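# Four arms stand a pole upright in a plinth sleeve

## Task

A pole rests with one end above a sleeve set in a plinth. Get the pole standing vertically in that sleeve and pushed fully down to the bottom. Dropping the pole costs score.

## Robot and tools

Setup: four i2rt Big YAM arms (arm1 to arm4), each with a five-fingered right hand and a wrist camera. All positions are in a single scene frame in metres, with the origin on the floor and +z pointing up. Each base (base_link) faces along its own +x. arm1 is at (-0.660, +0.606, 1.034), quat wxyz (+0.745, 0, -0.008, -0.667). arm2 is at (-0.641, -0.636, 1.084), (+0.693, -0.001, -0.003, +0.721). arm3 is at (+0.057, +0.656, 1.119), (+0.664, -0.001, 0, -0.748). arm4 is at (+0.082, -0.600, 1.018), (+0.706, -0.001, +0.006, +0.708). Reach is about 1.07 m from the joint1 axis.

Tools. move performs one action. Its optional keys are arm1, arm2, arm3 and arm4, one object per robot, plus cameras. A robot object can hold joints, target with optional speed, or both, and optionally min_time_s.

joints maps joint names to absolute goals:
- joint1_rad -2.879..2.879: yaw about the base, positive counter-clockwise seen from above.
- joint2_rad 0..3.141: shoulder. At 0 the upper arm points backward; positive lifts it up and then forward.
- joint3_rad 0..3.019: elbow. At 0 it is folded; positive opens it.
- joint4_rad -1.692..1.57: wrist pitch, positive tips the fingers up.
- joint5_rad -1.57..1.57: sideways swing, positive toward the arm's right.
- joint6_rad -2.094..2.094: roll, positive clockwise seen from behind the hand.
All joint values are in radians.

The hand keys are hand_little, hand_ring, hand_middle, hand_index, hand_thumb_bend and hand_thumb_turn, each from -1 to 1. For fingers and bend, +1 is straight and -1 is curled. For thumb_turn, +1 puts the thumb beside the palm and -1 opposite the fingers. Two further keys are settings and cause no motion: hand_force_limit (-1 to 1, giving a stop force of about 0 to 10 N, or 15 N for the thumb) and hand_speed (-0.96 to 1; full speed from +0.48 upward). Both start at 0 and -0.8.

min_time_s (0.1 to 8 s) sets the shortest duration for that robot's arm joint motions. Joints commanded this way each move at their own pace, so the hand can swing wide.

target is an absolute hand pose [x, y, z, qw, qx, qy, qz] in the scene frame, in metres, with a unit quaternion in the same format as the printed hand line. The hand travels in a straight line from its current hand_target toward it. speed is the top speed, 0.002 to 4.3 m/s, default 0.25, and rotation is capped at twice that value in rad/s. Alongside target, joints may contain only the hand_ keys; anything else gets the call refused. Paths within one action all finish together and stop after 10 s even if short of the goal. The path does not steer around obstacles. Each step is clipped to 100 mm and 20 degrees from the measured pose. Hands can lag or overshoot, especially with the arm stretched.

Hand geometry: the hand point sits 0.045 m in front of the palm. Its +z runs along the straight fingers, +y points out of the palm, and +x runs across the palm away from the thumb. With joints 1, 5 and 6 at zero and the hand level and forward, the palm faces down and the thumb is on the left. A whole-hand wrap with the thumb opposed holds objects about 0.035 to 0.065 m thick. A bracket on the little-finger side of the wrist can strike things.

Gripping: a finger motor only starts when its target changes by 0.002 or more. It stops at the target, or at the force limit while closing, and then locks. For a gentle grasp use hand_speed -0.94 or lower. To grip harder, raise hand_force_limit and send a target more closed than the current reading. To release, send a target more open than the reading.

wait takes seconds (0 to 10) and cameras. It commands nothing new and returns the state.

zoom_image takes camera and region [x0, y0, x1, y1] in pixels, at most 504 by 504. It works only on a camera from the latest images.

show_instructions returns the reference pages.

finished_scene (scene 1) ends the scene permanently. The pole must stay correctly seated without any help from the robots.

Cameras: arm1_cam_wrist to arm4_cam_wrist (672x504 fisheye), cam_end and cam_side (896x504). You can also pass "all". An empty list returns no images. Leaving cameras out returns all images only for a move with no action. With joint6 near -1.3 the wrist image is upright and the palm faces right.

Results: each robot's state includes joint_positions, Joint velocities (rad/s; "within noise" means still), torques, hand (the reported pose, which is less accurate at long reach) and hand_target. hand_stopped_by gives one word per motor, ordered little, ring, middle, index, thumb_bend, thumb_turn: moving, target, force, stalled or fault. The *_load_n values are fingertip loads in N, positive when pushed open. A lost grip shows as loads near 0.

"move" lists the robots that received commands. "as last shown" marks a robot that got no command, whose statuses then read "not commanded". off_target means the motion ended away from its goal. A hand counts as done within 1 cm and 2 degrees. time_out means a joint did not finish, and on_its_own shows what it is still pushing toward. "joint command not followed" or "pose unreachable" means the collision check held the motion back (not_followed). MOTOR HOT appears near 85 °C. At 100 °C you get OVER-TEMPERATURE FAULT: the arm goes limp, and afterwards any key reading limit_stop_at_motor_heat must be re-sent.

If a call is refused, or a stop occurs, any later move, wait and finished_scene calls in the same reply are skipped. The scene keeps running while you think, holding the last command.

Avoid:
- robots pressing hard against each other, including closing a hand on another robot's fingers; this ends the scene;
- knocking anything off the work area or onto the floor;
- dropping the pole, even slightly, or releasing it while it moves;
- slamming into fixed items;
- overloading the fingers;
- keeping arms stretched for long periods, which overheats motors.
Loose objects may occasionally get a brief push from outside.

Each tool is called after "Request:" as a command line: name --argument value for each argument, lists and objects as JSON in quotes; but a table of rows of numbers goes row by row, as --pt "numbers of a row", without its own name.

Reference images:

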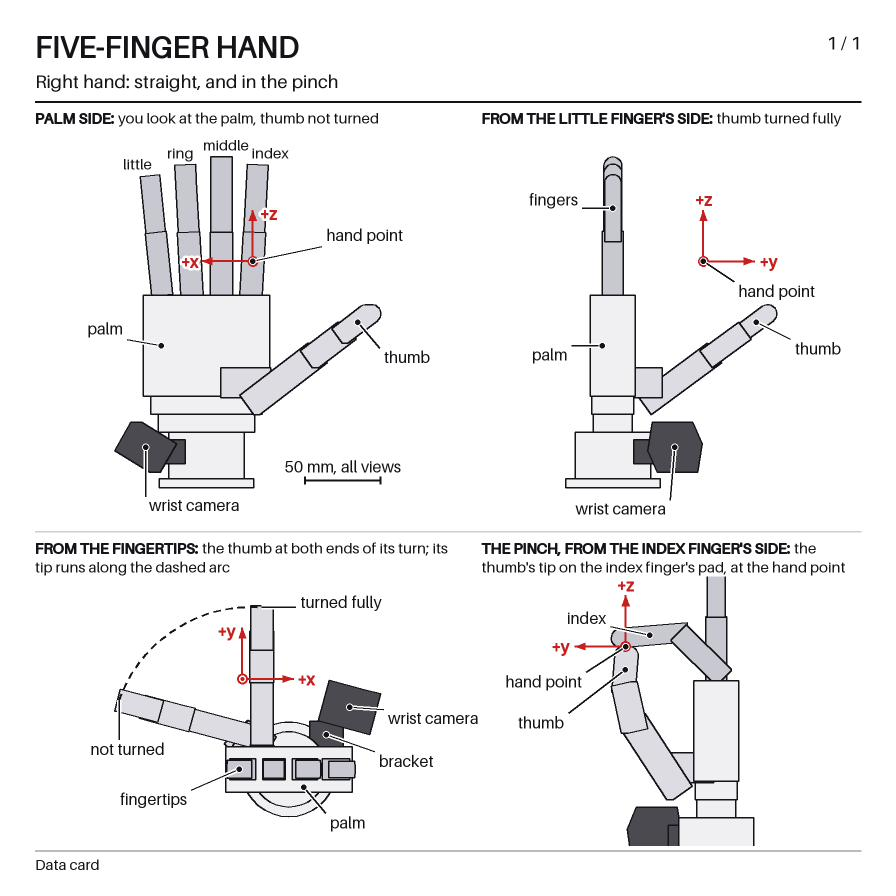

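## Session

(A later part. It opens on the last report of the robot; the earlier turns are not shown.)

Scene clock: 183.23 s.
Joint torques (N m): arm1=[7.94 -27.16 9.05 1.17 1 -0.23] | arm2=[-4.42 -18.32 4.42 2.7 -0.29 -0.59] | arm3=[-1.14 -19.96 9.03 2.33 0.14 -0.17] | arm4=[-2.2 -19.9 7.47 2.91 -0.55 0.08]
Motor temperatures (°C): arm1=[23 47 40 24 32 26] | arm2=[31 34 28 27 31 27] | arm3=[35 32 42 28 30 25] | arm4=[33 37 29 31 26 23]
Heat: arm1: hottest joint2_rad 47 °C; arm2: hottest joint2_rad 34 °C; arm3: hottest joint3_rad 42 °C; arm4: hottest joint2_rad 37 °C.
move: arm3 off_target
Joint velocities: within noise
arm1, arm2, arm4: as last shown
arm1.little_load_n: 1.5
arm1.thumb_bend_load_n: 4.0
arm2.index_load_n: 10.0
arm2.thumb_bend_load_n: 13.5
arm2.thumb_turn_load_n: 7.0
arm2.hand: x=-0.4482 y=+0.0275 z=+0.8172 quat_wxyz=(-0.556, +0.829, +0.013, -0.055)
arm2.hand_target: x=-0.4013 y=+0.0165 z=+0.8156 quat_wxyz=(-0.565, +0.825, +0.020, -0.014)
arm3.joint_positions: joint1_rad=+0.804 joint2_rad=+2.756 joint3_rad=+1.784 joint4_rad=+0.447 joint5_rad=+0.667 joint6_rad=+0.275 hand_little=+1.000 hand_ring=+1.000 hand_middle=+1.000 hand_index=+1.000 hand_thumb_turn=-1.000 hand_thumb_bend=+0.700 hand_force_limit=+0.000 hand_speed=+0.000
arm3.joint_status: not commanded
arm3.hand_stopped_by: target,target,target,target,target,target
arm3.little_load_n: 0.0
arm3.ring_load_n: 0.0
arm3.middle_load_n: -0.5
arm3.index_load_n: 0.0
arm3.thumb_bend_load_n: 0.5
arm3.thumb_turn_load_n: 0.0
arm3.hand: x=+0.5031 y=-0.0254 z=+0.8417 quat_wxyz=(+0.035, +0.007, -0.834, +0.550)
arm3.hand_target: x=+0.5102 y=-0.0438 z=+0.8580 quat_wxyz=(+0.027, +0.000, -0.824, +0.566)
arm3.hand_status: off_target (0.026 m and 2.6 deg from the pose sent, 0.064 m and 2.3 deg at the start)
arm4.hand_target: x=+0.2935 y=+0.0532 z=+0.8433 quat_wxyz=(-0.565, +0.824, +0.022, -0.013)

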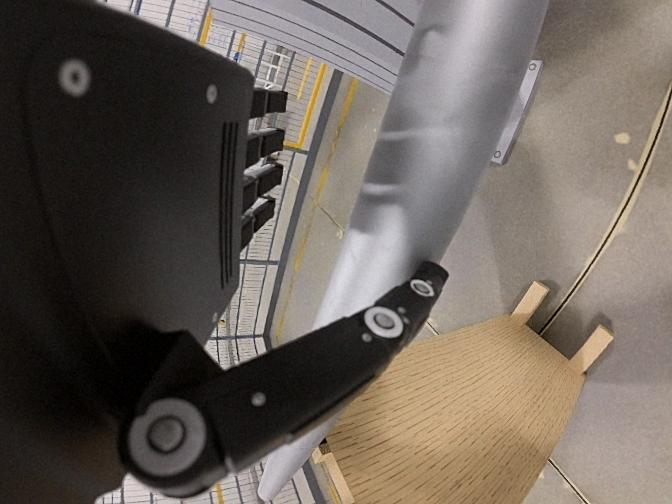

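Request:
move --arm3 '{"target": [0.511, -0.038, 0.806, -0.0265, 0.0, 0.8239, -0.5663], "speed": 0.1}' --cameras '["arm3_cam_wrist"]'

Scene clock: 186.00 s.
Joint torques (N m): arm1=[7.82 -27.11 8.96 1.06 0.98 -0.23] | arm2=[-4.54 -18.37 4.31 2.81 -0.31 -0.56] | arm3=[-0.79 -19.31 8.61 2.07 0.31 -0.12] | arm4=[-2.14 -19.96 7.5 2.88 -0.54 0.07]
Motor temperatures (°C): arm1=[23 47 40 24 32 26] | arm2=[31 34 28 27 31 27] | arm3=[35 32 42 28 30 25] | arm4=[33 37 29 31 26 23]
Heat: arm1: hottest joint2_rad 47 °C; arm2: hottest joint2_rad 34 °C; arm3: hottest joint3_rad 42 °C; arm4: hottest joint2_rad 37 °C.
move: arm3 off_target
Joint velocities: within noise
arm1, arm2, arm4: as last shown
arm1.joint_positions: joint1_rad=+0.782 joint2_rad=+2.782 joint3_rad=+2.011 joint4_rad=+0.125 joint5_rad=+0.809 joint6_rad=+0.462 hand_little=-0.153 hand_ring=-0.137 hand_middle=-0.124 hand_index=-0.125 hand_thumb_turn=-1.000 hand_thumb_bend=+0.350 hand_force_limit=+0.200 hand_speed=-0.850
arm1.little_load_n: 2.0
arm1.ring_load_n: 2.0
arm1.index_load_n: 8.0
arm1.hand: x=-0.0621 y=-0.0095 z=+0.8006 quat_wxyz=(+0.012, +0.001, -0.838, +0.545)
arm1.hand_target: x=-0.0020 y=+0.0142 z=+0.8542 quat_wxyz=(-0.016, +0.020, -0.824, +0.566)
arm2.joint_positions: joint1_rad=-0.489 joint2_rad=+2.638 joint3_rad=+1.368 joint4_rad=+0.821 joint5_rad=-0.520 joint6_rad=-0.147 hand_little=+1.000 hand_ring=-0.098 hand_middle=-0.100 hand_index=-0.099 hand_thumb_turn=-0.999 hand_thumb_bend=+0.241 hand_force_limit=+0.200 hand_speed=-0.850
arm2.thumb_bend_load_n: 13.0
arm2.thumb_turn_load_n: 7.5
arm2.hand: x=-0.4482 y=+0.0274 z=+0.8169 quat_wxyz=(-0.556, +0.829, +0.013, -0.055)
arm2.hand_target: x=-0.4015 y=+0.0165 z=+0.8155 quat_wxyz=(-0.565, +0.825, +0.020, -0.014)
arm3.joint_positions: joint1_rad=+0.807 joint2_rad=+2.862 joint3_rad=+1.866 joint4_rad=+0.486 joint5_rad=+0.670 joint6_rad=+0.275 hand_little=+1.000 hand_ring=+1.000 hand_middle=+1.000 hand_index=+1.000 hand_thumb_turn=-1.000 hand_thumb_bend=+0.700 hand_force_limit=+0.000 hand_speed=+0.000
arm3.joint_status: not commanded
arm3.hand_stopped_by: target,target,target,target,target,target
arm3.little_load_n: 0.0
arm3.ring_load_n: -0.5
arm3.middle_load_n: 0.0
arm3.index_load_n: 0.0
arm3.thumb_bend_load_n: 0.0
arm3.thumb_turn_load_n: 0.0
arm3.hand: x=+0.5053 y=-0.0250 z=+0.7995 quat_wxyz=(+0.031, +0.005, -0.831, +0.555)
arm3.hand_target: x=+0.5106 y=-0.0374 z=+0.8067 quat_wxyz=(+0.026, +0.000, -0.824, +0.566)
arm3.hand_status: off_target (0.016 m and 1.7 deg from the pose sent, 0.039 m and 2.6 deg at the start)
arm4.joint_positions: joint1_rad=-0.426 joint2_rad=+2.448 joint3_rad=+1.132 joint4_rad=+0.744 joint5_rad=-0.469 joint6_rad=-0.213 hand_little=-0.045 hand_ring=-0.017 hand_middle=-0.003 hand_index=+0.027 hand_thumb_turn=-1.000 hand_thumb_bend=+0.323 hand_force_limit=+0.200 hand_speed=-0.850
arm4.index_load_n: 12.5
arm4.thumb_turn_load_n: 3.5
arm4.hand: x=+0.2412 y=+0.0039 z=+0.7770 quat_wxyz=(-0.502, +0.863, +0.019, -0.051)
arm4.hand_target: x=+0.2935 y=+0.0531 z=+0.8433 quat_wxyz=(-0.565, +0.824, +0.022, -0.013)

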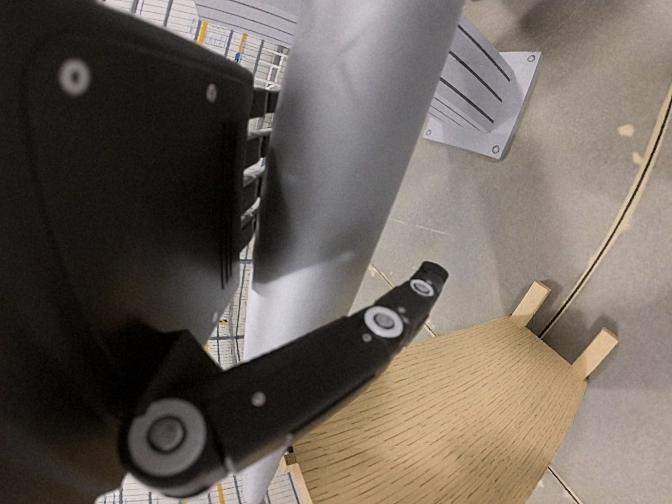

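Request:
move --arm3 '{"target": [0.511, -0.036, 0.799, -0.0265, 0.0, 0.8239, -0.5663], "speed": 0.1}'

Request:
move --arm3 '{"joints": {"hand_little": -0.1, "hand_ring": -0.1, "hand_middle": -0.1, "hand_index": -0.1, "hand_speed": -0.6, "hand_force_limit": -0.2}}' --cameras '["arm3_cam_wrist"]'

Scene clock: 187.70 s.
Joint torques (N m): arm1=[8.47 -27.16 8.91 1.18 0.95 -0.25] | arm2=[-4.48 -18.08 4.34 2.96 -0.3 -0.6] | arm3=[-0.38 -19.08 8.65 2.24 0.35 -0.11] | arm4=[-2.02 -20.01 7.51 2.96 -0.54 0.07]
Motor temperatures (°C): arm1=[23 47 40 24 32 26] | arm2=[31 34 28 27 31 27] | arm3=[35 33 42 28 30 25] | arm4=[33 37 29 31 26 23]
Heat: arm1: hottest joint2_rad 47 °C; arm2: hottest joint2_rad 34 °C; arm3: hottest joint3_rad 42 °C; arm4: hottest joint2_rad 37 °C.
move: arm3 off_target
Joint velocities: within noise
arm1, arm2, arm4: as last shown
arm1.ring_load_n: 1.5
arm1.index_load_n: 8.5
arm2.index_load_n: 9.5
arm2.thumb_bend_load_n: 13.5
arm3.joint_positions: joint1_rad=+0.807 joint2_rad=+2.872 joint3_rad=+1.874 joint4_rad=+0.487 joint5_rad=+0.670 joint6_rad=+0.275 hand_little=+1.000 hand_ring=+1.000 hand_middle=+1.000 hand_index=+1.000 hand_thumb_turn=-1.000 hand_thumb_bend=+0.700 hand_force_limit=+0.000 hand_speed=+0.000
arm3.joint_status: not commanded
arm3.hand_stopped_by: target,target,target,target,target,target
arm3.little_load_n: 0.0
arm3.ring_load_n: 0.0
arm3.middle_load_n: 0.0
arm3.index_load_n: -0.5
arm3.thumb_bend_load_n: 0.0
arm3.thumb_turn_load_n: 0.0
arm3.hand: x=+0.5050 y=-0.0248 z=+0.7952 quat_wxyz=(+0.032, +0.005, -0.831, +0.555)
arm3.hand_target: x=+0.5107 y=-0.0354 z=+0.7997 quat_wxyz=(+0.026, +0.000, -0.824, +0.566)
arm3.hand_status: off_target (0.013 m and 1.7 deg from the pose sent, 0.012 m and 1.7 deg at the start)
arm4.thumb_turn_load_n: 4.0
pictures: none

Scene clock: 189.23 s.
Joint torques (N m): arm1=[8 -27.69 8.95 1.07 0.94 -0.22] | arm2=[-4.89 -18.37 4.26 2.73 -0.27 -0.58] | arm3=[-0.03 -19.31 7.76 2.19 0.36 -0.11] | arm4=[-2.26 -20.01 7.43 2.95 -0.55 0.07]
Motor temperatures (°C): arm1=[23 47 40 24 32 26] | arm2=[31 34 28 27 31 27] | arm3=[35 33 42 28 30 25] | arm4=[33 37 29 31 26 23]
Heat: arm1: hottest joint2_rad 47 °C; arm2: hottest joint2_rad 34 °C; arm3: hottest joint3_rad 42 °C; arm4: hottest joint2_rad 37 °C.
move: arm3 done
Joint velocities: within noise
arm1, arm2, arm4: as last shown
arm1.joint_positions: joint1_rad=+0.782 joint2_rad=+2.782 joint3_rad=+2.011 joint4_rad=+0.125 joint5_rad=+0.810 joint6_rad=+0.462 hand_little=-0.153 hand_ring=-0.137 hand_middle=-0.124 hand_index=-0.125 hand_thumb_turn=-1.000 hand_thumb_bend=+0.350 hand_force_limit=+0.200 hand_speed=-0.850
arm1.hand: x=-0.0622 y=-0.0096 z=+0.8006 quat_wxyz=(+0.013, +0.001, -0.838, +0.545)
arm2.joint_positions: joint1_rad=-0.489 joint2_rad=+2.638 joint3_rad=+1.369 joint4_rad=+0.821 joint5_rad=-0.520 joint6_rad=-0.147 hand_little=+1.000 hand_ring=-0.098 hand_middle=-0.100 hand_index=-0.099 hand_thumb_turn=-0.999 hand_thumb_bend=+0.241 hand_force_limit=+0.200 hand_speed=-0.850
arm2.index_load_n: 10.0
arm2.hand: x=-0.4480 y=+0.0278 z=+0.8171 quat_wxyz=(-0.557, +0.829, +0.013, -0.055)
arm2.hand_target: x=-0.4015 y=+0.0166 z=+0.8156 quat_wxyz=(-0.565, +0.825, +0.020, -0.014)
arm3.joint_positions: joint1_rad=+0.802 joint2_rad=+2.874 joint3_rad=+1.885 joint4_rad=+0.488 joint5_rad=+0.670 joint6_rad=+0.275 hand_little=-0.100 hand_ring=-0.100 hand_middle=-0.100 hand_index=-0.100 hand_thumb_turn=-1.000 hand_thumb_bend=+0.700 hand_force_limit=-0.200 hand_speed=-0.600
arm3.joint_status: all done
arm3.hand_stopped_by: target,target,target,target,target,target
arm3.little_load_n: 1.0
arm3.ring_load_n: 0.0
arm3.middle_load_n: 0.0
arm3.index_load_n: 0.0
arm3.thumb_bend_load_n: 0.0
arm3.thumb_turn_load_n: 0.0
arm3.hand: x=+0.5049 y=-0.0304 z=+0.7980 quat_wxyz=(+0.030, +0.001, -0.829, +0.558)
arm3.hand_target: x=+0.5104 y=-0.0354 z=+0.7995 quat_wxyz=(+0.027, +0.000, -0.824, +0.566)
arm3.hand_status: not commanded
arm4.joint_positions: joint1_rad=-0.426 joint2_rad=+2.448 joint3_rad=+1.132 joint4_rad=+0.744 joint5_rad=-0.470 joint6_rad=-0.213 hand_little=-0.045 hand_ring=-0.017 hand_middle=-0.003 hand_index=+0.027 hand_thumb_turn=-1.000 hand_thumb_bend=+0.323 hand_force_limit=+0.200 hand_speed=-0.850
arm4.middle_load_n: 0.5
arm4.index_load_n: 11.5
arm4.thumb_turn_load_n: 3.5
arm4.hand: x=+0.2412 y=+0.0041 z=+0.7772 quat_wxyz=(-0.502, +0.863, +0.019, -0.051)
arm4.hand_target: x=+0.2935 y=+0.0532 z=+0.8434 quat_wxyz=(-0.566, +0.824, +0.022, -0.013)

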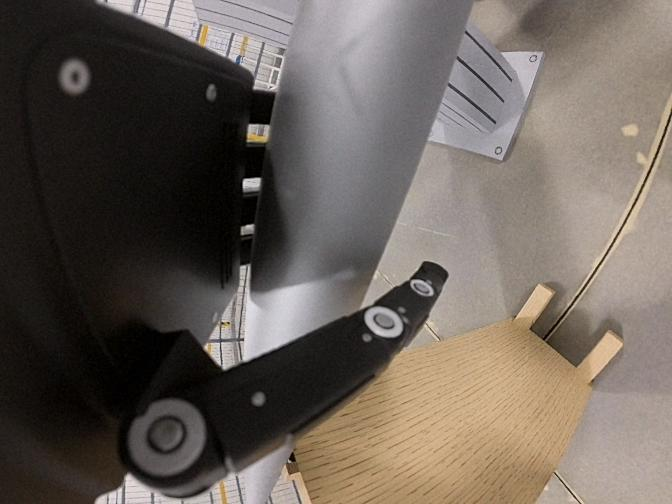

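Request:
move --arm3 '{"joints": {"hand_thumb_bend": -0.5, "hand_speed": -0.7, "hand_force_limit": -0.1}}'

Request:
move --arm3 '{"joints": {"hand_little": -0.5, "hand_ring": -0.5, "hand_middle": -0.5, "hand_index": -0.5, "hand_speed": -0.85, "hand_force_limit": 0.2}}' --cameras '["arm3_cam_wrist"]'

Scene clock: 192.77 s.
Joint torques (N m): arm1=[7.36 -27.05 8.87 1.18 0.92 -0.25] | arm2=[-4.19 -18.08 4.33 2.89 -0.3 -0.54] | arm3=[-0.09 -19.55 7.73 2.21 0.51 -0.03] | arm4=[-2.37 -19.96 7.49 2.91 -0.54 0.07]
Motor temperatures (°C): arm1=[23 46 40 24 32 26] | arm2=[31 34 28 27 31 27] | arm3=[35 33 42 28 30 25] | arm4=[33 37 29 31 26 23]
Heat: arm1: hottest joint2_rad 46 °C; arm2: hottest joint2_rad 34 °C; arm3: hottest joint3_rad 42 °C; arm4: hottest joint2_rad 37 °C.
move: arm3 off_target
Joint velocities: within noise
arm1, arm2, arm4: as last shown
arm1.index_load_n: 8.0
arm2.thumb_turn_load_n: 7.0
arm3.joint_positions: joint1_rad=+0.802 joint2_rad=+2.877 joint3_rad=+1.885 joint4_rad=+0.488 joint5_rad=+0.666 joint6_rad=+0.267 hand_little=-0.100 hand_ring=-0.100 hand_middle=-0.100 hand_index=-0.100 hand_thumb_turn=-1.000 hand_thumb_bend=+0.281 hand_force_limit=-0.100 hand_speed=-0.700
arm3.joint_status: hand_thumb_bend off_target (ended at +0.281, target -0.500); the others done
arm3.hand_stopped_by: target,target,target,target,force,target
arm3.little_load_n: 4.0
arm3.ring_load_n: 4.0
arm3.middle_load_n: 0.0
arm3.index_load_n: 0.0
arm3.thumb_bend_load_n: 9.0
arm3.thumb_turn_load_n: 2.5
arm3.hand: x=+0.5043 y=-0.0290 z=+0.7953 quat_wxyz=(+0.031, +0.006, -0.830, +0.557)
arm3.hand_target: x=+0.5104 y=-0.0353 z=+0.7994 quat_wxyz=(+0.027, +0.000, -0.824, +0.566)
arm3.hand_status: not commanded
arm4.middle_load_n: 0.0
arm4.thumb_turn_load_n: 4.0
pictures: none

Scene clock: 193.97 s.
Joint torques (N m): arm1=[7.88 -27.34 8.95 1.09 0.96 -0.26] | arm2=[-4.84 -18.49 4.44 2.66 -0.29 -0.6] | arm3=[0.03 -19.6 7.51 2.18 0.66 0] | arm4=[-2.02 -19.72 7.49 2.88 -0.53 0.07]
Motor temperatures (°C): arm1=[23 46 40 24 32 26] | arm2=[31 33 28 27 31 27] | arm3=[35 33 41 28 30 25] | arm4=[33 37 29 31 26 23]
Heat: arm1: hottest joint2_rad 46 °C; arm2: hottest joint2_rad 33 °C; arm3: hottest joint3_rad 41 °C; arm4: hottest joint2_rad 37 °C.
move: arm3 off_target
Joint velocities: within noise
arm1.joint_positions: joint1_rad=+0.782 joint2_rad=+2.782 joint3_rad=+2.011 joint4_rad=+0.125 joint5_rad=+0.810 joint6_rad=+0.462 hand_little=-0.153 hand_ring=-0.137 hand_middle=-0.124 hand_index=-0.125 hand_thumb_turn=-1.000 hand_thumb_bend=+0.350 hand_force_limit=+0.200 hand_speed=-0.850
arm1.joint_status: not commanded
arm1.hand_stopped_by: force,force,force,force,force,target
arm1.little_load_n: 1.5
arm1.ring_load_n: 1.0
arm1.middle_load_n: 0.5
arm1.index_load_n: 8.0
arm1.thumb_bend_load_n: 3.5
arm1.thumb_turn_load_n: 0.0
arm1.hand: x=-0.0623 y=-0.0096 z=+0.8006 quat_wxyz=(+0.013, +0.000, -0.838, +0.545)
arm1.hand_target: x=-0.0021 y=+0.0141 z=+0.8542 quat_wxyz=(-0.016, +0.020, -0.824, +0.566)
arm1.hand_status: not commanded
arm2.joint_positions: joint1_rad=-0.489 joint2_rad=+2.638 joint3_rad=+1.369 joint4_rad=+0.821 joint5_rad=-0.520 joint6_rad=-0.147 hand_little=+1.000 hand_ring=-0.098 hand_middle=-0.100 hand_index=-0.099 hand_thumb_turn=-0.999 hand_thumb_bend=+0.241 hand_force_limit=+0.200 hand_speed=-0.850
arm2.joint_status: not commanded
arm2.hand_stopped_by: fault,force,force,force,force,target
arm2.little_load_n: 0.0
arm2.ring_load_n: 0.5
arm2.middle_load_n: 0.0
arm2.index_load_n: 10.0
arm2.thumb_bend_load_n: 13.0
arm2.thumb_turn_load_n: 7.5
arm2.hand: x=-0.4480 y=+0.0278 z=+0.8171 quat_wxyz=(-0.557, +0.829, +0.013, -0.055)
arm2.hand_target: x=-0.4015 y=+0.0166 z=+0.8156 quat_wxyz=(-0.565, +0.825, +0.020, -0.014)
arm2.hand_status: not commanded
arm3.joint_positions: joint1_rad=+0.801 joint2_rad=+2.880 joint3_rad=+1.888 joint4_rad=+0.489 joint5_rad=+0.662 joint6_rad=+0.264 hand_little=-0.138 hand_ring=-0.125 hand_middle=-0.153 hand_index=-0.166 hand_thumb_turn=-1.000 hand_thumb_bend=+0.283 hand_force_limit=+0.200 hand_speed=-0.850
arm3.joint_status: hand_little off_target (ended at -0.138, target -0.500); hand_ring off_target (ended at -0.125, target -0.500); hand_middle off_target (ended at -0.153, target -0.500); hand_index off_target (ended at -0.166, target -0.500); the others done
arm3.hand_stopped_by: force,force,force,force,force,target
arm3.little_load_n: 4.0
arm3.ring_load_n: 0.0
arm3.middle_load_n: 3.5
arm3.index_load_n: 8.0
arm3.thumb_bend_load_n: 14.5
arm3.thumb_turn_load_n: 3.5
arm3.hand: x=+0.5046 y=-0.0295 z=+0.7945 quat_wxyz=(+0.030, +0.007, -0.830, +0.557)
arm3.hand_target: x=+0.5106 y=-0.0353 z=+0.7995 quat_wxyz=(+0.027, +0.000, -0.824, +0.566)
arm3.hand_status: not commanded
arm4.joint_positions: joint1_rad=-0.426 joint2_rad=+2.448 joint3_rad=+1.132 joint4_rad=+0.744 joint5_rad=-0.470 joint6_rad=-0.212 hand_little=-0.045 hand_ring=-0.017 hand_middle=-0.003 hand_index=+0.027 hand_thumb_turn=-1.000 hand_thumb_bend=+0.323 hand_force_limit=+0.200 hand_speed=-0.850
arm4.joint_status: not commanded
arm4.hand_stopped_by: force,force,force,force,force,target
arm4.little_load_n: 0.0
arm4.ring_load_n: 0.0
arm4.middle_load_n: 0.0
arm4.index_load_n: 11.5
arm4.thumb_bend_load_n: 13.0
arm4.thumb_turn_load_n: 4.0
arm4.hand: x=+0.2412 y=+0.0041 z=+0.7772 quat_wxyz=(-0.502, +0.863, +0.019, -0.051)
arm4.hand_target: x=+0.2935 y=+0.0532 z=+0.8434 quat_wxyz=(-0.566, +0.824, +0.022, -0.013)
arm4.hand_status: not commanded

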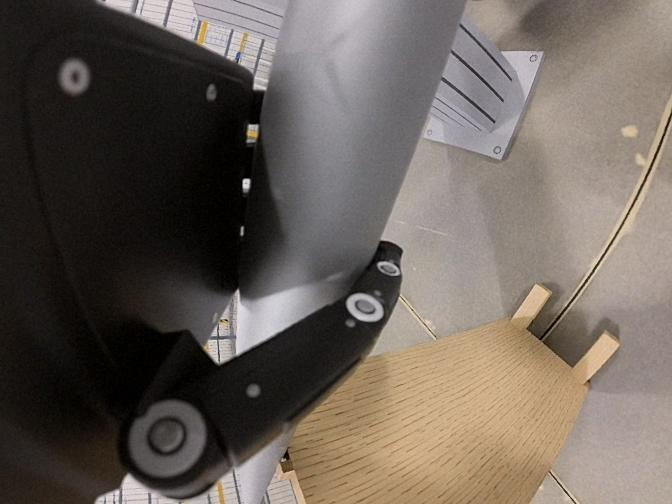

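Request:
move --arm4 '{"target": [0.304, 0.052, 0.935, 0.5664, -0.8240, -0.0041, -0.0237], "speed": 0.08}' --arm1 '{"target": [0.001, -0.030, 0.932, 0.0123, 0.0205, 0.8242, -0.5662], "speed": 0.08}' --arm2 '{"target": [-0.405, 0.032, 0.871, 0.5664, -0.8240, -0.0041, -0.0237], "speed": 0.08}' --arm3 '{"target": [0.567, -0.053, 0.975, 0.0123, 0.0205, 0.8242, -0.5662], "speed": 0.08}' --cameras '["arm2_cam_wrist", "arm3_cam_wrist", "cam_side", "cam_end"]'

Request:
zoom_image --camera "cam_side" --region '[330, 220, 580, 420]'

Request:
zoom_image --camera "cam_end" --region '[330, 240, 530, 420]'

Scene clock: 203.87 s.
Joint torques (N m): arm1=[3.55 -29.57 10.39 1.32 1.11 -0.01] | arm2=[-1.61 -21.25 4.07 2.26 0.45 -0.27] | arm3=[0.79 -27.58 6.69 1.57 0.96 0.01] | arm4=[-1.03 -24.41 3.26 2.91 -0.21 0.18]
Motor temperatures (°C): arm1=[23 46 40 24 32 26] | arm2=[31 34 28 27 31 27] | arm3=[35 34 40 28 30 25] | arm4=[33 37 29 31 26 23]
Heat: arm1: hottest joint2_rad 46 °C; arm2: hottest joint2_rad 34 °C; arm3: hottest joint3_rad 40 °C; arm4: hottest joint2_rad 37 °C.
move: arm1 off_target; arm2 off_target; arm3 off_target; arm4 off_target
Joint velocities: within noise
arm1.joint_positions: joint1_rad=+0.793 joint2_rad=+2.747 joint3_rad=+2.075 joint4_rad=-0.030 joint5_rad=+0.819 joint6_rad=+0.493 hand_little=-0.153 hand_ring=-0.137 hand_middle=-0.124 hand_index=-0.126 hand_thumb_turn=-1.000 hand_thumb_bend=+0.350 hand_force_limit=+0.200 hand_speed=-0.850
arm1.joint_status: not commanded
arm1.hand_stopped_by: force,force,force,force,force,target
arm1.little_load_n: 6.5
arm1.ring_load_n: 0.0
arm1.middle_load_n: 0.0
arm1.index_load_n: 0.0
arm1.thumb_bend_load_n: 1.5
arm1.thumb_turn_load_n: 0.0
arm1.hand: x=-0.0462 y=-0.0116 z=+0.8349 quat_wxyz=(+0.023, +0.002, -0.846, +0.533)
arm1.hand_target: x=-0.0063 y=-0.0256 z=+0.9232 quat_wxyz=(-0.013, -0.021, -0.824, +0.566)
arm1.hand_status: off_target (0.110 m and 6.6 deg from the pose sent, 0.147 m and 4.7 deg at the start; pose on its path clipped on 72 of 97 steps)
arm2.joint_positions: joint1_rad=-0.491 joint2_rad=+2.553 joint3_rad=+1.296 joint4_rad=+0.809 joint5_rad=-0.420 joint6_rad=-0.171 hand_little=+1.000 hand_ring=-0.098 hand_middle=-0.100 hand_index=-0.100 hand_thumb_turn=-1.000 hand_thumb_bend=+0.241 hand_force_limit=+0.200 hand_speed=-0.850
arm2.joint_status: not commanded
arm2.hand_stopped_by: fault,force,force,force,force,target
arm2.little_load_n: 0.0
arm2.ring_load_n: 0.5
arm2.middle_load_n: 0.0
arm2.index_load_n: 2.5
arm2.thumb_bend_load_n: 9.0
arm2.thumb_turn_load_n: 1.5
arm2.hand: x=-0.4293 y=+0.0220 z=+0.8438 quat_wxyz=(-0.551, +0.835, -0.005, -0.007)
arm2.hand_target: x=-0.4053 y=+0.0316 z=+0.8707 quat_wxyz=(-0.566, +0.824, +0.004, +0.024)
arm2.hand_status: off_target (0.038 m and 4.2 deg from the pose sent, 0.069 m and 9.2 deg at the start)
arm3.joint_positions: joint1_rad=+0.818 joint2_rad=+2.731 joint3_rad=+1.807 joint4_rad=+0.341 joint5_rad=+0.639 joint6_rad=+0.352 hand_little=-0.138 hand_ring=-0.125 hand_middle=-0.153 hand_index=-0.166 hand_thumb_turn=-1.000 hand_thumb_bend=+0.283 hand_force_limit=+0.200 hand_speed=-0.850
arm3.joint_status: not commanded
arm3.hand_stopped_by: force,force,force,force,force,target
arm3.little_load_n: 6.0
arm3.ring_load_n: 0.0
arm3.middle_load_n: 1.0
arm3.index_load_n: 1.5
arm3.thumb_bend_load_n: 12.5
arm3.thumb_turn_load_n: 3.5
arm3.hand: x=+0.5241 y=-0.0199 z=+0.8509 quat_wxyz=(+0.015, -0.002, -0.849, +0.528)
arm3.hand_target: x=+0.5556 y=-0.0449 z=+0.9386 quat_wxyz=(-0.013, -0.021, -0.824, +0.566)
arm3.hand_status: off_target (0.135 m and 6.4 deg from the pose sent, 0.192 m and 6.0 deg at the start; pose on its path clipped on 57 of 97 steps)
arm4.joint_positions: joint1_rad=-0.425 joint2_rad=+2.330 joint3_rad=+1.077 joint4_rad=+0.716 joint5_rad=-0.383 joint6_rad=-0.220 hand_little=-0.044 hand_ring=-0.017 hand_middle=-0.003 hand_index=+0.026 hand_thumb_turn=-1.000 hand_thumb_bend=+0.322 hand_force_limit=+0.200 hand_speed=-0.850
arm4.joint_status: not commanded
arm4.hand_stopped_by: force,force,force,force,force,target
arm4.little_load_n: 5.0
arm4.ring_load_n: 1.0
arm4.middle_load_n: 2.0
arm4.index_load_n: 1.5
arm4.thumb_bend_load_n: 11.0
arm4.thumb_turn_load_n: -0.5
arm4.hand: x=+0.2596 y=+0.0093 z=+0.8232 quat_wxyz=(-0.508, +0.861, +0.005, -0.006)
arm4.hand_target: x=+0.2929 y=+0.0413 z=+0.9062 quat_wxyz=(-0.566, +0.824, +0.005, +0.024)
arm4.hand_status: off_target (0.128 m and 8.6 deg from the pose sent, 0.177 m and 12.3 deg at the start; pose on its path clipped on 95 of 97 steps)
pictures: arm2_cam_wrist, arm3_cam_wrist, cam_end, cam_side

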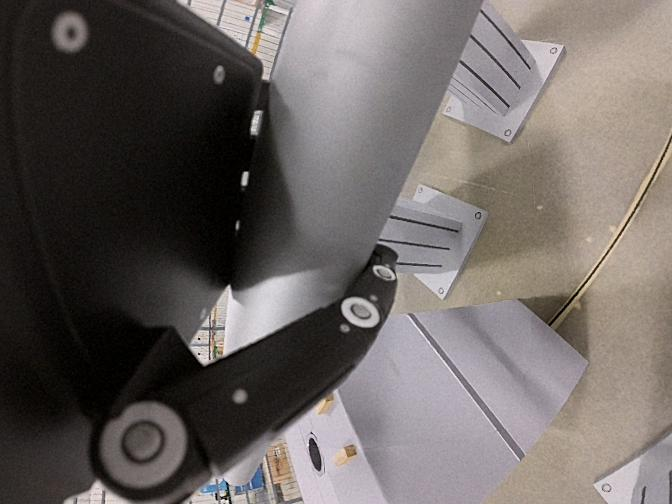

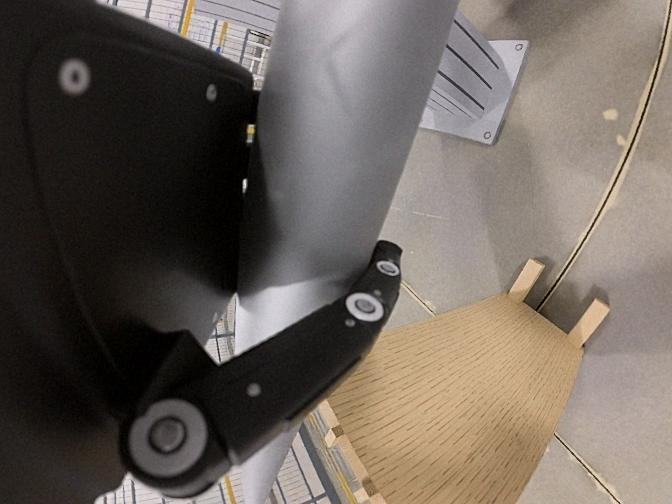

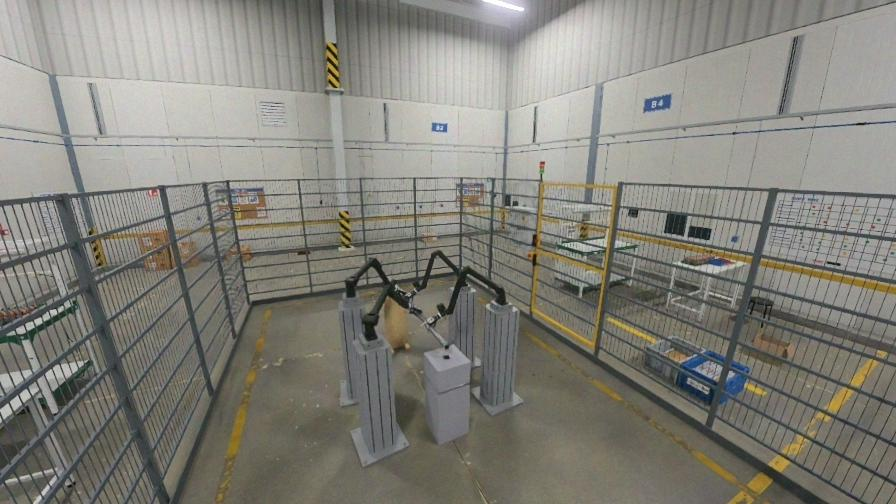

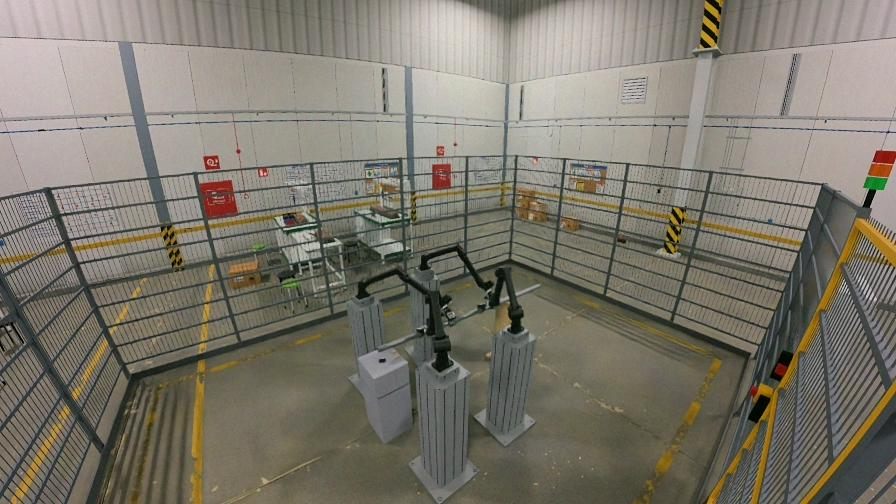

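Scaled by 2.016.

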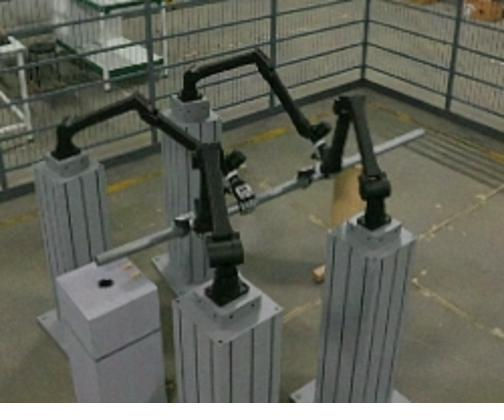

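Scaled by 2.520.

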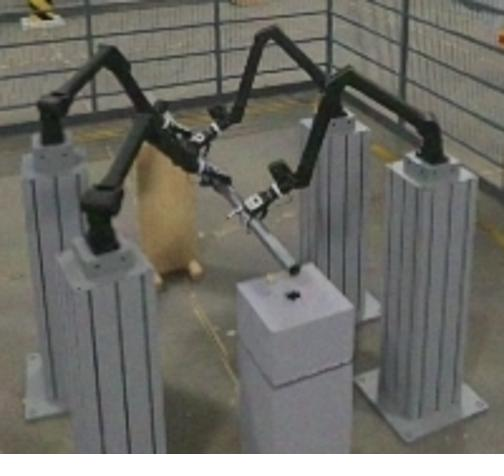

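Request:
move --arm4 '{"target": [0.293, 0.047, 0.958, 0.5662, -0.8238, -0.0148, -0.0216], "speed": 0.7}' --arm1 '{"target": [-0.004, -0.021, 0.961, 0.0216, 0.0148, 0.8238, -0.5662], "speed": 0.7}' --arm2 '{"target": [-0.404, 0.0325, 0.889, 0.5662, -0.8238, -0.0148, -0.0216], "speed": 0.02}' --arm3 '{"target": [0.555, -0.037, 1.002, 0.0216, 0.0148, 0.8238, -0.5662], "speed": 0.7}'

Scene clock: 210.97 s.
Joint torques (N m): arm1=[3.02 -31.79 7.72 1.81 0.68 -0.05] | arm2=[-1.61 -20.89 4.64 2.5 -0.25 -0.16] | arm3=[0.67 -28.22 6.74 1.72 1.15 -0.31] | arm4=[-0.85 -24.23 4.18 2.45 -0.62 0.22]
Motor temperatures (°C): arm1=[23 46 40 24 32 26] | arm2=[31 34 28 27 31 27] | arm3=[35 35 40 28 30 25] | arm4=[33 38 29 31 26 23]
Heat: arm1: hottest joint2_rad 46 °C; arm2: hottest joint2_rad 34 °C; arm3: hottest joint3_rad 40 °C; arm4: hottest joint2_rad 38 °C.
move: arm1 off_target; arm2 off_target; arm3 off_target; arm4 off_target
Joint velocities: within noise
arm1.joint_positions: joint1_rad=+0.793 joint2_rad=+2.700 joint3_rad=+2.052 joint4_rad=-0.040 joint5_rad=+0.813 joint6_rad=+0.494 hand_little=-0.153 hand_ring=-0.137 hand_middle=-0.124 hand_index=-0.126 hand_thumb_turn=-1.000 hand_thumb_bend=+0.349 hand_force_limit=+0.200 hand_speed=-0.850
arm1.joint_status: not commanded
arm1.hand_stopped_by: force,force,force,force,force,target
arm1.little_load_n: 4.0
arm1.ring_load_n: 0.0
arm1.middle_load_n: 0.0
arm1.index_load_n: 0.0
arm1.thumb_bend_load_n: 1.0
arm1.thumb_turn_load_n: 0.0
arm1.hand: x=-0.0419 y=-0.0128 z=+0.8620 quat_wxyz=(+0.016, +0.000, -0.844, +0.535)
arm1.hand_target: x=-0.0074 y=-0.0203 z=+0.9524 quat_wxyz=(-0.022, -0.015, -0.824, +0.566)
arm1.hand_status: off_target (0.106 m and 6.3 deg from the pose sent, 0.133 m and 7.1 deg at the start; pose on its path clipped on 58 of 60 steps)
arm2.joint_positions: joint1_rad=-0.495 joint2_rad=+2.512 joint3_rad=+1.273 joint4_rad=+0.772 joint5_rad=-0.422 joint6_rad=-0.200 hand_little=+1.000 hand_ring=-0.098 hand_middle=-0.100 hand_index=-0.100 hand_thumb_turn=-1.000 hand_thumb_bend=+0.240 hand_force_limit=+0.200 hand_speed=-0.850
arm2.joint_status: not commanded
arm2.hand_stopped_by: fault,force,force,force,force,target
arm2.little_load_n: 0.0
arm2.ring_load_n: 0.0
arm2.middle_load_n: 0.0
arm2.index_load_n: 2.0
arm2.thumb_bend_load_n: 8.0
arm2.thumb_turn_load_n: 1.0
arm2.hand: x=-0.4266 y=+0.0181 z=+0.8564 quat_wxyz=(-0.544, +0.839, +0.004, -0.002)
arm2.hand_target: x=-0.4042 y=+0.0319 z=+0.8888 quat_wxyz=(-0.566, +0.824, +0.015, +0.022)
arm2.hand_status: off_target (0.042 m and 4.3 deg from the pose sent, 0.053 m and 4.5 deg at the start)
arm3.joint_positions: joint1_rad=+0.818 joint2_rad=+2.616 joint3_rad=+1.708 joint4_rad=+0.330 joint5_rad=+0.614 joint6_rad=+0.374 hand_little=-0.138 hand_ring=-0.125 hand_middle=-0.153 hand_index=-0.166 hand_thumb_turn=-1.000 hand_thumb_bend=+0.283 hand_force_limit=+0.200 hand_speed=-0.850
arm3.joint_status: not commanded
arm3.hand_stopped_by: force,force,force,force,force,target
arm3.little_load_n: 6.0
arm3.ring_load_n: 0.0
arm3.middle_load_n: 1.5
arm3.index_load_n: 1.5
arm3.thumb_bend_load_n: 13.0
arm3.thumb_turn_load_n: 3.5
arm3.hand: x=+0.5262 y=-0.0129 z=+0.8981 quat_wxyz=(-0.003, -0.006, -0.850, +0.527)
arm3.hand_target: x=+0.5524 y=-0.0354 z=+0.9878 quat_wxyz=(-0.022, -0.016, -0.824, +0.566)
arm3.hand_status: off_target (0.110 m and 6.0 deg from the pose sent, 0.155 m and 6.8 deg at the start; pose on its path clipped on 58 of 60 steps)
arm4.joint_positions: joint1_rad=-0.425 joint2_rad=+2.230 joint3_rad=+1.058 joint4_rad=+0.630 joint5_rad=-0.384 joint6_rad=-0.243 hand_little=-0.044 hand_ring=-0.017 hand_middle=-0.003 hand_index=+0.026 hand_thumb_turn=-1.000 hand_thumb_bend=+0.323 hand_force_limit=+0.200 hand_speed=-0.850
arm4.joint_status: not commanded
arm4.hand_stopped_by: force,force,force,force,force,target
arm4.little_load_n: 2.0
arm4.ring_load_n: 0.0
arm4.middle_load_n: 3.5
arm4.index_load_n: 3.5
arm4.thumb_bend_load_n: 12.5
arm4.thumb_turn_load_n: 0.0
arm4.hand: x=+0.2624 y=+0.0128 z=+0.8623 quat_wxyz=(-0.507, +0.862, +0.015, -0.002)
arm4.hand_target: x=+0.2898 y=+0.0435 z=+0.9480 quat_wxyz=(-0.566, +0.824, +0.016, +0.022)
arm4.hand_status: off_target (0.106 m and 8.6 deg from the pose sent, 0.144 m and 8.6 deg at the start; pose on its path clipped on 57 of 60 steps)
pictures: none

Request:
move --arm1 '{"target": [-0.001, -0.014, 1.019, 0.0431, 0.0296, 0.8230, -0.5656], "speed": 0.8}' --arm2 '{"target": [-0.402, 0.034, 0.9165, 0.5656, -0.8230, -0.0296, -0.0431], "speed": 0.015}' --arm3 '{"target": [0.554, -0.026, 1.097, 0.0431, 0.0296, 0.8230, -0.5656], "speed": 0.8}' --arm4 '{"target": [0.293, 0.055, 1.035, 0.5656, -0.8230, -0.0296, -0.0431], "speed": 0.8}' --cameras '["cam_side", "cam_end"]'

Scene clock: 218.83 s.
Joint torques (N m): arm1=[3.49 -30.86 8.06 1.66 0.81 0.05] | arm2=[-0.91 -20.89 4.98 2.67 0.18 -0.23] | arm3=[0.67 -27.81 7.35 1.61 1.31 -0.21] | arm4=[-0.15 -23.18 5.97 2.37 -0.38 0.15]
Motor temperatures (°C): arm1=[23 47 39 24 32 26] | arm2=[31 35 28 27 31 27] | arm3=[35 37 39 28 31 25] | arm4=[33 38 29 31 26 23]
Heat: arm1: hottest joint2_rad 47 °C; arm2: hottest joint2_rad 35 °C; arm3: hottest joint3_rad 39 °C; arm4: hottest joint2_rad 38 °C.
move: arm1 off_target; arm2 off_target; arm3 off_target; arm4 off_target
Joint velocities: within noise
arm1.joint_positions: joint1_rad=+0.795 joint2_rad=+2.599 joint3_rad=+1.981 joint4_rad=-0.056 joint5_rad=+0.794 joint6_rad=+0.525 hand_little=-0.153 hand_ring=-0.137 hand_middle=-0.124 hand_index=-0.126 hand_thumb_turn=-1.000 hand_thumb_bend=+0.349 hand_force_limit=+0.200 hand_speed=-0.850
arm1.joint_status: not commanded
arm1.hand_stopped_by: force,force,force,force,force,target
arm1.little_load_n: 4.5
arm1.ring_load_n: 0.0
arm1.middle_load_n: 0.0
arm1.index_load_n: 0.0
arm1.thumb_bend_load_n: 1.5
arm1.thumb_turn_load_n: 0.0
arm1.hand: x=-0.0385 y=-0.0081 z=+0.9098 quat_wxyz=(-0.005, -0.011, -0.845, +0.535)
arm1.hand_target: x=-0.0073 y=-0.0129 z=+1.0016 quat_wxyz=(-0.044, -0.030, -0.823, +0.565)
arm1.hand_status: off_target (0.116 m and 6.5 deg from the pose sent, 0.162 m and 8.6 deg at the start; pose on its path clipped on 88 of 91 steps)
arm2.joint_positions: joint1_rad=-0.493 joint2_rad=+2.440 joint3_rad=+1.240 joint4_rad=+0.743 joint5_rad=-0.406 joint6_rad=-0.239 hand_little=+1.000 hand_ring=-0.098 hand_middle=-0.100 hand_index=-0.100 hand_thumb_turn=-1.000 hand_thumb_bend=+0.240 hand_force_limit=+0.200 hand_speed=-0.850
arm2.joint_status: not commanded
arm2.hand_stopped_by: fault,force,force,force,force,target
arm2.little_load_n: 0.0
arm2.ring_load_n: 0.0
arm2.middle_load_n: 0.0
arm2.index_load_n: 2.0
arm2.thumb_bend_load_n: 7.5
arm2.thumb_turn_load_n: 1.0
arm2.hand: x=-0.4222 y=+0.0203 z=+0.8859 quat_wxyz=(-0.546, +0.837, +0.018, +0.016)
arm2.hand_target: x=-0.4022 y=+0.0335 z=+0.9165 quat_wxyz=(-0.566, +0.823, +0.029, +0.043)
arm2.hand_status: off_target (0.039 m and 4.3 deg from the pose sent, 0.067 m and 6.7 deg at the start)
arm3.joint_positions: joint1_rad=+0.820 joint2_rad=+2.445 joint3_rad=+1.593 joint4_rad=+0.281 joint5_rad=+0.593 joint6_rad=+0.411 hand_little=-0.137 hand_ring=-0.125 hand_middle=-0.153 hand_index=-0.166 hand_thumb_turn=-1.000 hand_thumb_bend=+0.283 hand_force_limit=+0.200 hand_speed=-0.850
arm3.joint_status: not commanded
arm3.hand_stopped_by: force,force,force,force,force,target
arm3.little_load_n: 8.0
arm3.ring_load_n: 0.0
arm3.middle_load_n: 1.5
arm3.index_load_n: 1.0
arm3.thumb_bend_load_n: 13.0
arm3.thumb_turn_load_n: 2.0
arm3.hand: x=+0.5268 y=-0.0035 z=+0.9725 quat_wxyz=(-0.023, -0.017, -0.851, +0.525)
arm3.hand_target: x=+0.5478 y=-0.0213 z=+1.0643 quat_wxyz=(-0.044, -0.031, -0.823, +0.565)
arm3.hand_status: off_target (0.129 m and 6.3 deg from the pose sent, 0.201 m and 7.7 deg at the start; pose on its path clipped on 89 of 91 steps)
arm4.joint_positions: joint1_rad=-0.414 joint2_rad=+2.076 joint3_rad=+1.040 joint4_rad=+0.499 joint5_rad=-0.355 joint6_rad=-0.276 hand_little=-0.044 hand_ring=-0.017 hand_middle=-0.003 hand_index=+0.026 hand_thumb_turn=-1.000 hand_thumb_bend=+0.323 hand_force_limit=+0.200 hand_speed=-0.850
arm4.joint_status: not commanded
arm4.hand_stopped_by: force,force,force,force,force,target
arm4.little_load_n: 2.5
arm4.ring_load_n: 0.0
arm4.middle_load_n: 4.0
arm4.index_load_n: 3.5
arm4.thumb_bend_load_n: 13.0
arm4.thumb_turn_load_n: 0.0
arm4.hand: x=+0.2655 y=+0.0190 z=+0.9256 quat_wxyz=(-0.506, +0.862, +0.028, +0.017)
arm4.hand_target: x=+0.2870 y=+0.0474 z=+1.0142 quat_wxyz=(-0.566, +0.823, +0.030, +0.043)
arm4.hand_status: off_target (0.118 m and 8.7 deg from the pose sent, 0.180 m and 9.8 deg at the start; pose on its path clipped on 88 of 91 steps)
pictures: cam_end, cam_side

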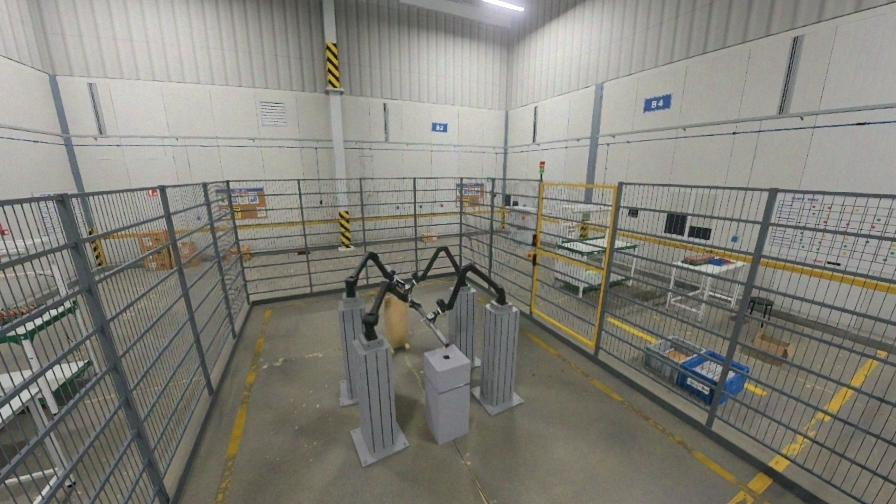

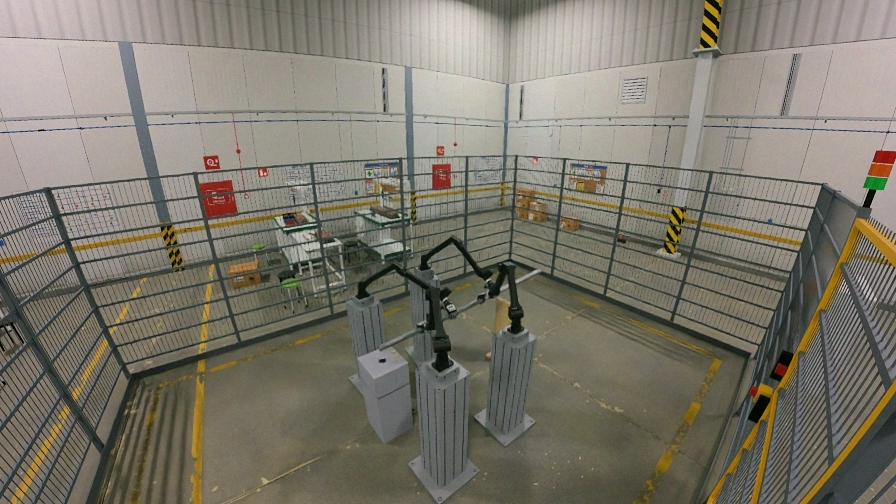

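Request:
move --arm1 '{"target": [-0.010, -0.015, 1.075, 0.0718, 0.0494, 0.8210, -0.5642], "speed": 0.8}' --arm2 '{"target": [-0.404, 0.032, 0.948, 0.5642, -0.8210, -0.0494, -0.0718], "speed": 0.011}' --arm3 '{"target": [0.537, -0.026, 1.193, 0.0718, 0.0494, 0.8210, -0.5642], "speed": 0.8}' --arm4 '{"target": [0.278, 0.047, 1.115, 0.5642, -0.8210, -0.0494, -0.0718], "speed": 0.8}' --cameras '["cam_side"]'

Scene clock: 225.43 s.
Joint torques (N m): arm1=[2.73 -30.8 8.12 1.81 0.65 0.07] | arm2=[-0.56 -20.01 5.15 2.48 0.18 -0.29] | arm3=[-0.03 -25.58 8.69 1.4 1.13 -0.13] | arm4=[0.97 -23.36 7.23 1.94 -0.24 0.09]
Motor temperatures (°C): arm1=[23 48 39 24 32 25] | arm2=[31 35 28 27 31 27] | arm3=[35 38 39 28 31 25] | arm4=[33 38 29 31 26 23]
Heat: arm1: hottest joint2_rad 48 °C; arm2: hottest joint2_rad 35 °C; arm3: hottest joint3_rad 39 °C; arm4: hottest joint2_rad 38 °C.
move: arm1 off_target; arm2 off_target; arm3 off_target; arm4 off_target
Joint velocities: within noise
arm1.joint_positions: joint1_rad=+0.787 joint2_rad=+2.493 joint3_rad=+1.918 joint4_rad=-0.077 joint5_rad=+0.766 joint6_rad=+0.562 hand_little=-0.153 hand_ring=-0.137 hand_middle=-0.124 hand_index=-0.126 hand_thumb_turn=-1.000 hand_thumb_bend=+0.349 hand_force_limit=+0.200 hand_speed=-0.850
arm1.joint_status: not commanded
arm1.hand_stopped_by: force,force,force,force,force,target
arm1.little_load_n: 5.0
arm1.ring_load_n: 0.0
arm1.middle_load_n: 0.0
arm1.index_load_n: 0.0
arm1.thumb_bend_load_n: 1.0
arm1.thumb_turn_load_n: 0.0
arm1.hand: x=-0.0398 y=-0.0087 z=+0.9642 quat_wxyz=(-0.030, -0.028, -0.844, +0.535)
arm1.hand_target: x=-0.0153 y=-0.0139 z=+1.0580 quat_wxyz=(-0.072, -0.050, -0.821, +0.564)
arm1.hand_status: off_target (0.115 m and 6.9 deg from the pose sent, 0.168 m and 9.9 deg at the start; pose on its path clipped on 124 of 128 steps)
arm2.joint_positions: joint1_rad=-0.480 joint2_rad=+2.358 joint3_rad=+1.192 joint4_rad=+0.720 joint5_rad=-0.367 joint6_rad=-0.288 hand_little=+1.000 hand_ring=-0.098 hand_middle=-0.100 hand_index=-0.100 hand_thumb_turn=-1.000 hand_thumb_bend=+0.240 hand_force_limit=+0.200 hand_speed=-0.850
arm2.joint_status: not commanded
arm2.hand_stopped_by: fault,force,force,force,force,target
arm2.little_load_n: 0.0
arm2.ring_load_n: 0.0
arm2.middle_load_n: 0.0
arm2.index_load_n: 2.0
arm2.thumb_bend_load_n: 8.0
arm2.thumb_turn_load_n: 2.0
arm2.hand: x=-0.4215 y=+0.0197 z=+0.9173 quat_wxyz=(-0.546, +0.836, +0.035, +0.044)
arm2.hand_target: x=-0.4043 y=+0.0315 z=+0.9477 quat_wxyz=(-0.564, +0.821, +0.049, +0.072)
arm2.hand_status: off_target (0.037 m and 4.5 deg from the pose sent, 0.066 m and 7.8 deg at the start)
arm3.joint_positions: joint1_rad=+0.801 joint2_rad=+2.267 joint3_rad=+1.523 joint4_rad=+0.190 joint5_rad=+0.551 joint6_rad=+0.447 hand_little=-0.137 hand_ring=-0.125 hand_middle=-0.153 hand_index=-0.166 hand_thumb_turn=-1.000 hand_thumb_bend=+0.283 hand_force_limit=+0.200 hand_speed=-0.850
arm3.joint_status: not commanded
arm3.hand_stopped_by: force,force,force,force,force,target
arm3.little_load_n: 8.5
arm3.ring_load_n: 0.5
arm3.middle_load_n: 1.5
arm3.index_load_n: 1.0
arm3.thumb_bend_load_n: 13.0
arm3.thumb_turn_load_n: 2.0
arm3.hand: x=+0.5201 y=-0.0041 z=+1.0607 quat_wxyz=(-0.049, -0.032, -0.850, +0.523)
arm3.hand_target: x=+0.5320 y=-0.0201 z=+1.1547 quat_wxyz=(-0.072, -0.050, -0.821, +0.564)
arm3.hand_status: off_target (0.135 m and 6.6 deg from the pose sent, 0.222 m and 8.8 deg at the start; pose on its path clipped on 125 of 128 steps)
arm4.joint_positions: joint1_rad=-0.391 joint2_rad=+1.892 joint3_rad=+1.018 joint4_rad=+0.348 joint5_rad=-0.303 joint6_rad=-0.315 hand_little=-0.044 hand_ring=-0.017 hand_middle=-0.003 hand_index=+0.026 hand_thumb_turn=-1.000 hand_thumb_bend=+0.323 hand_force_limit=+0.200 hand_speed=-0.850
arm4.joint_status: not commanded
arm4.hand_stopped_by: force,force,force,force,force,target
arm4.little_load_n: 3.0
arm4.ring_load_n: 0.0
arm4.middle_load_n: 4.5
arm4.index_load_n: 4.0
arm4.thumb_bend_load_n: 13.5
arm4.thumb_turn_load_n: 0.0
arm4.hand: x=+0.2621 y=+0.0165 z=+0.9993 quat_wxyz=(-0.504, +0.862, +0.042, +0.044)
arm4.hand_target: x=+0.2736 y=+0.0398 z=+1.0912 quat_wxyz=(-0.564, +0.821, +0.050, +0.072)
arm4.hand_status: off_target (0.121 m and 9.0 deg from the pose sent, 0.192 m and 10.6 deg at the start; pose on its path clipped on 123 of 128 steps)

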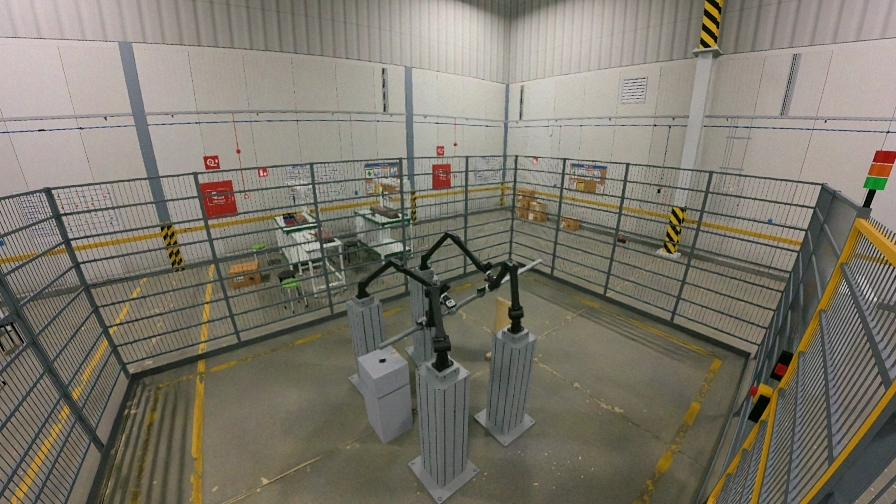

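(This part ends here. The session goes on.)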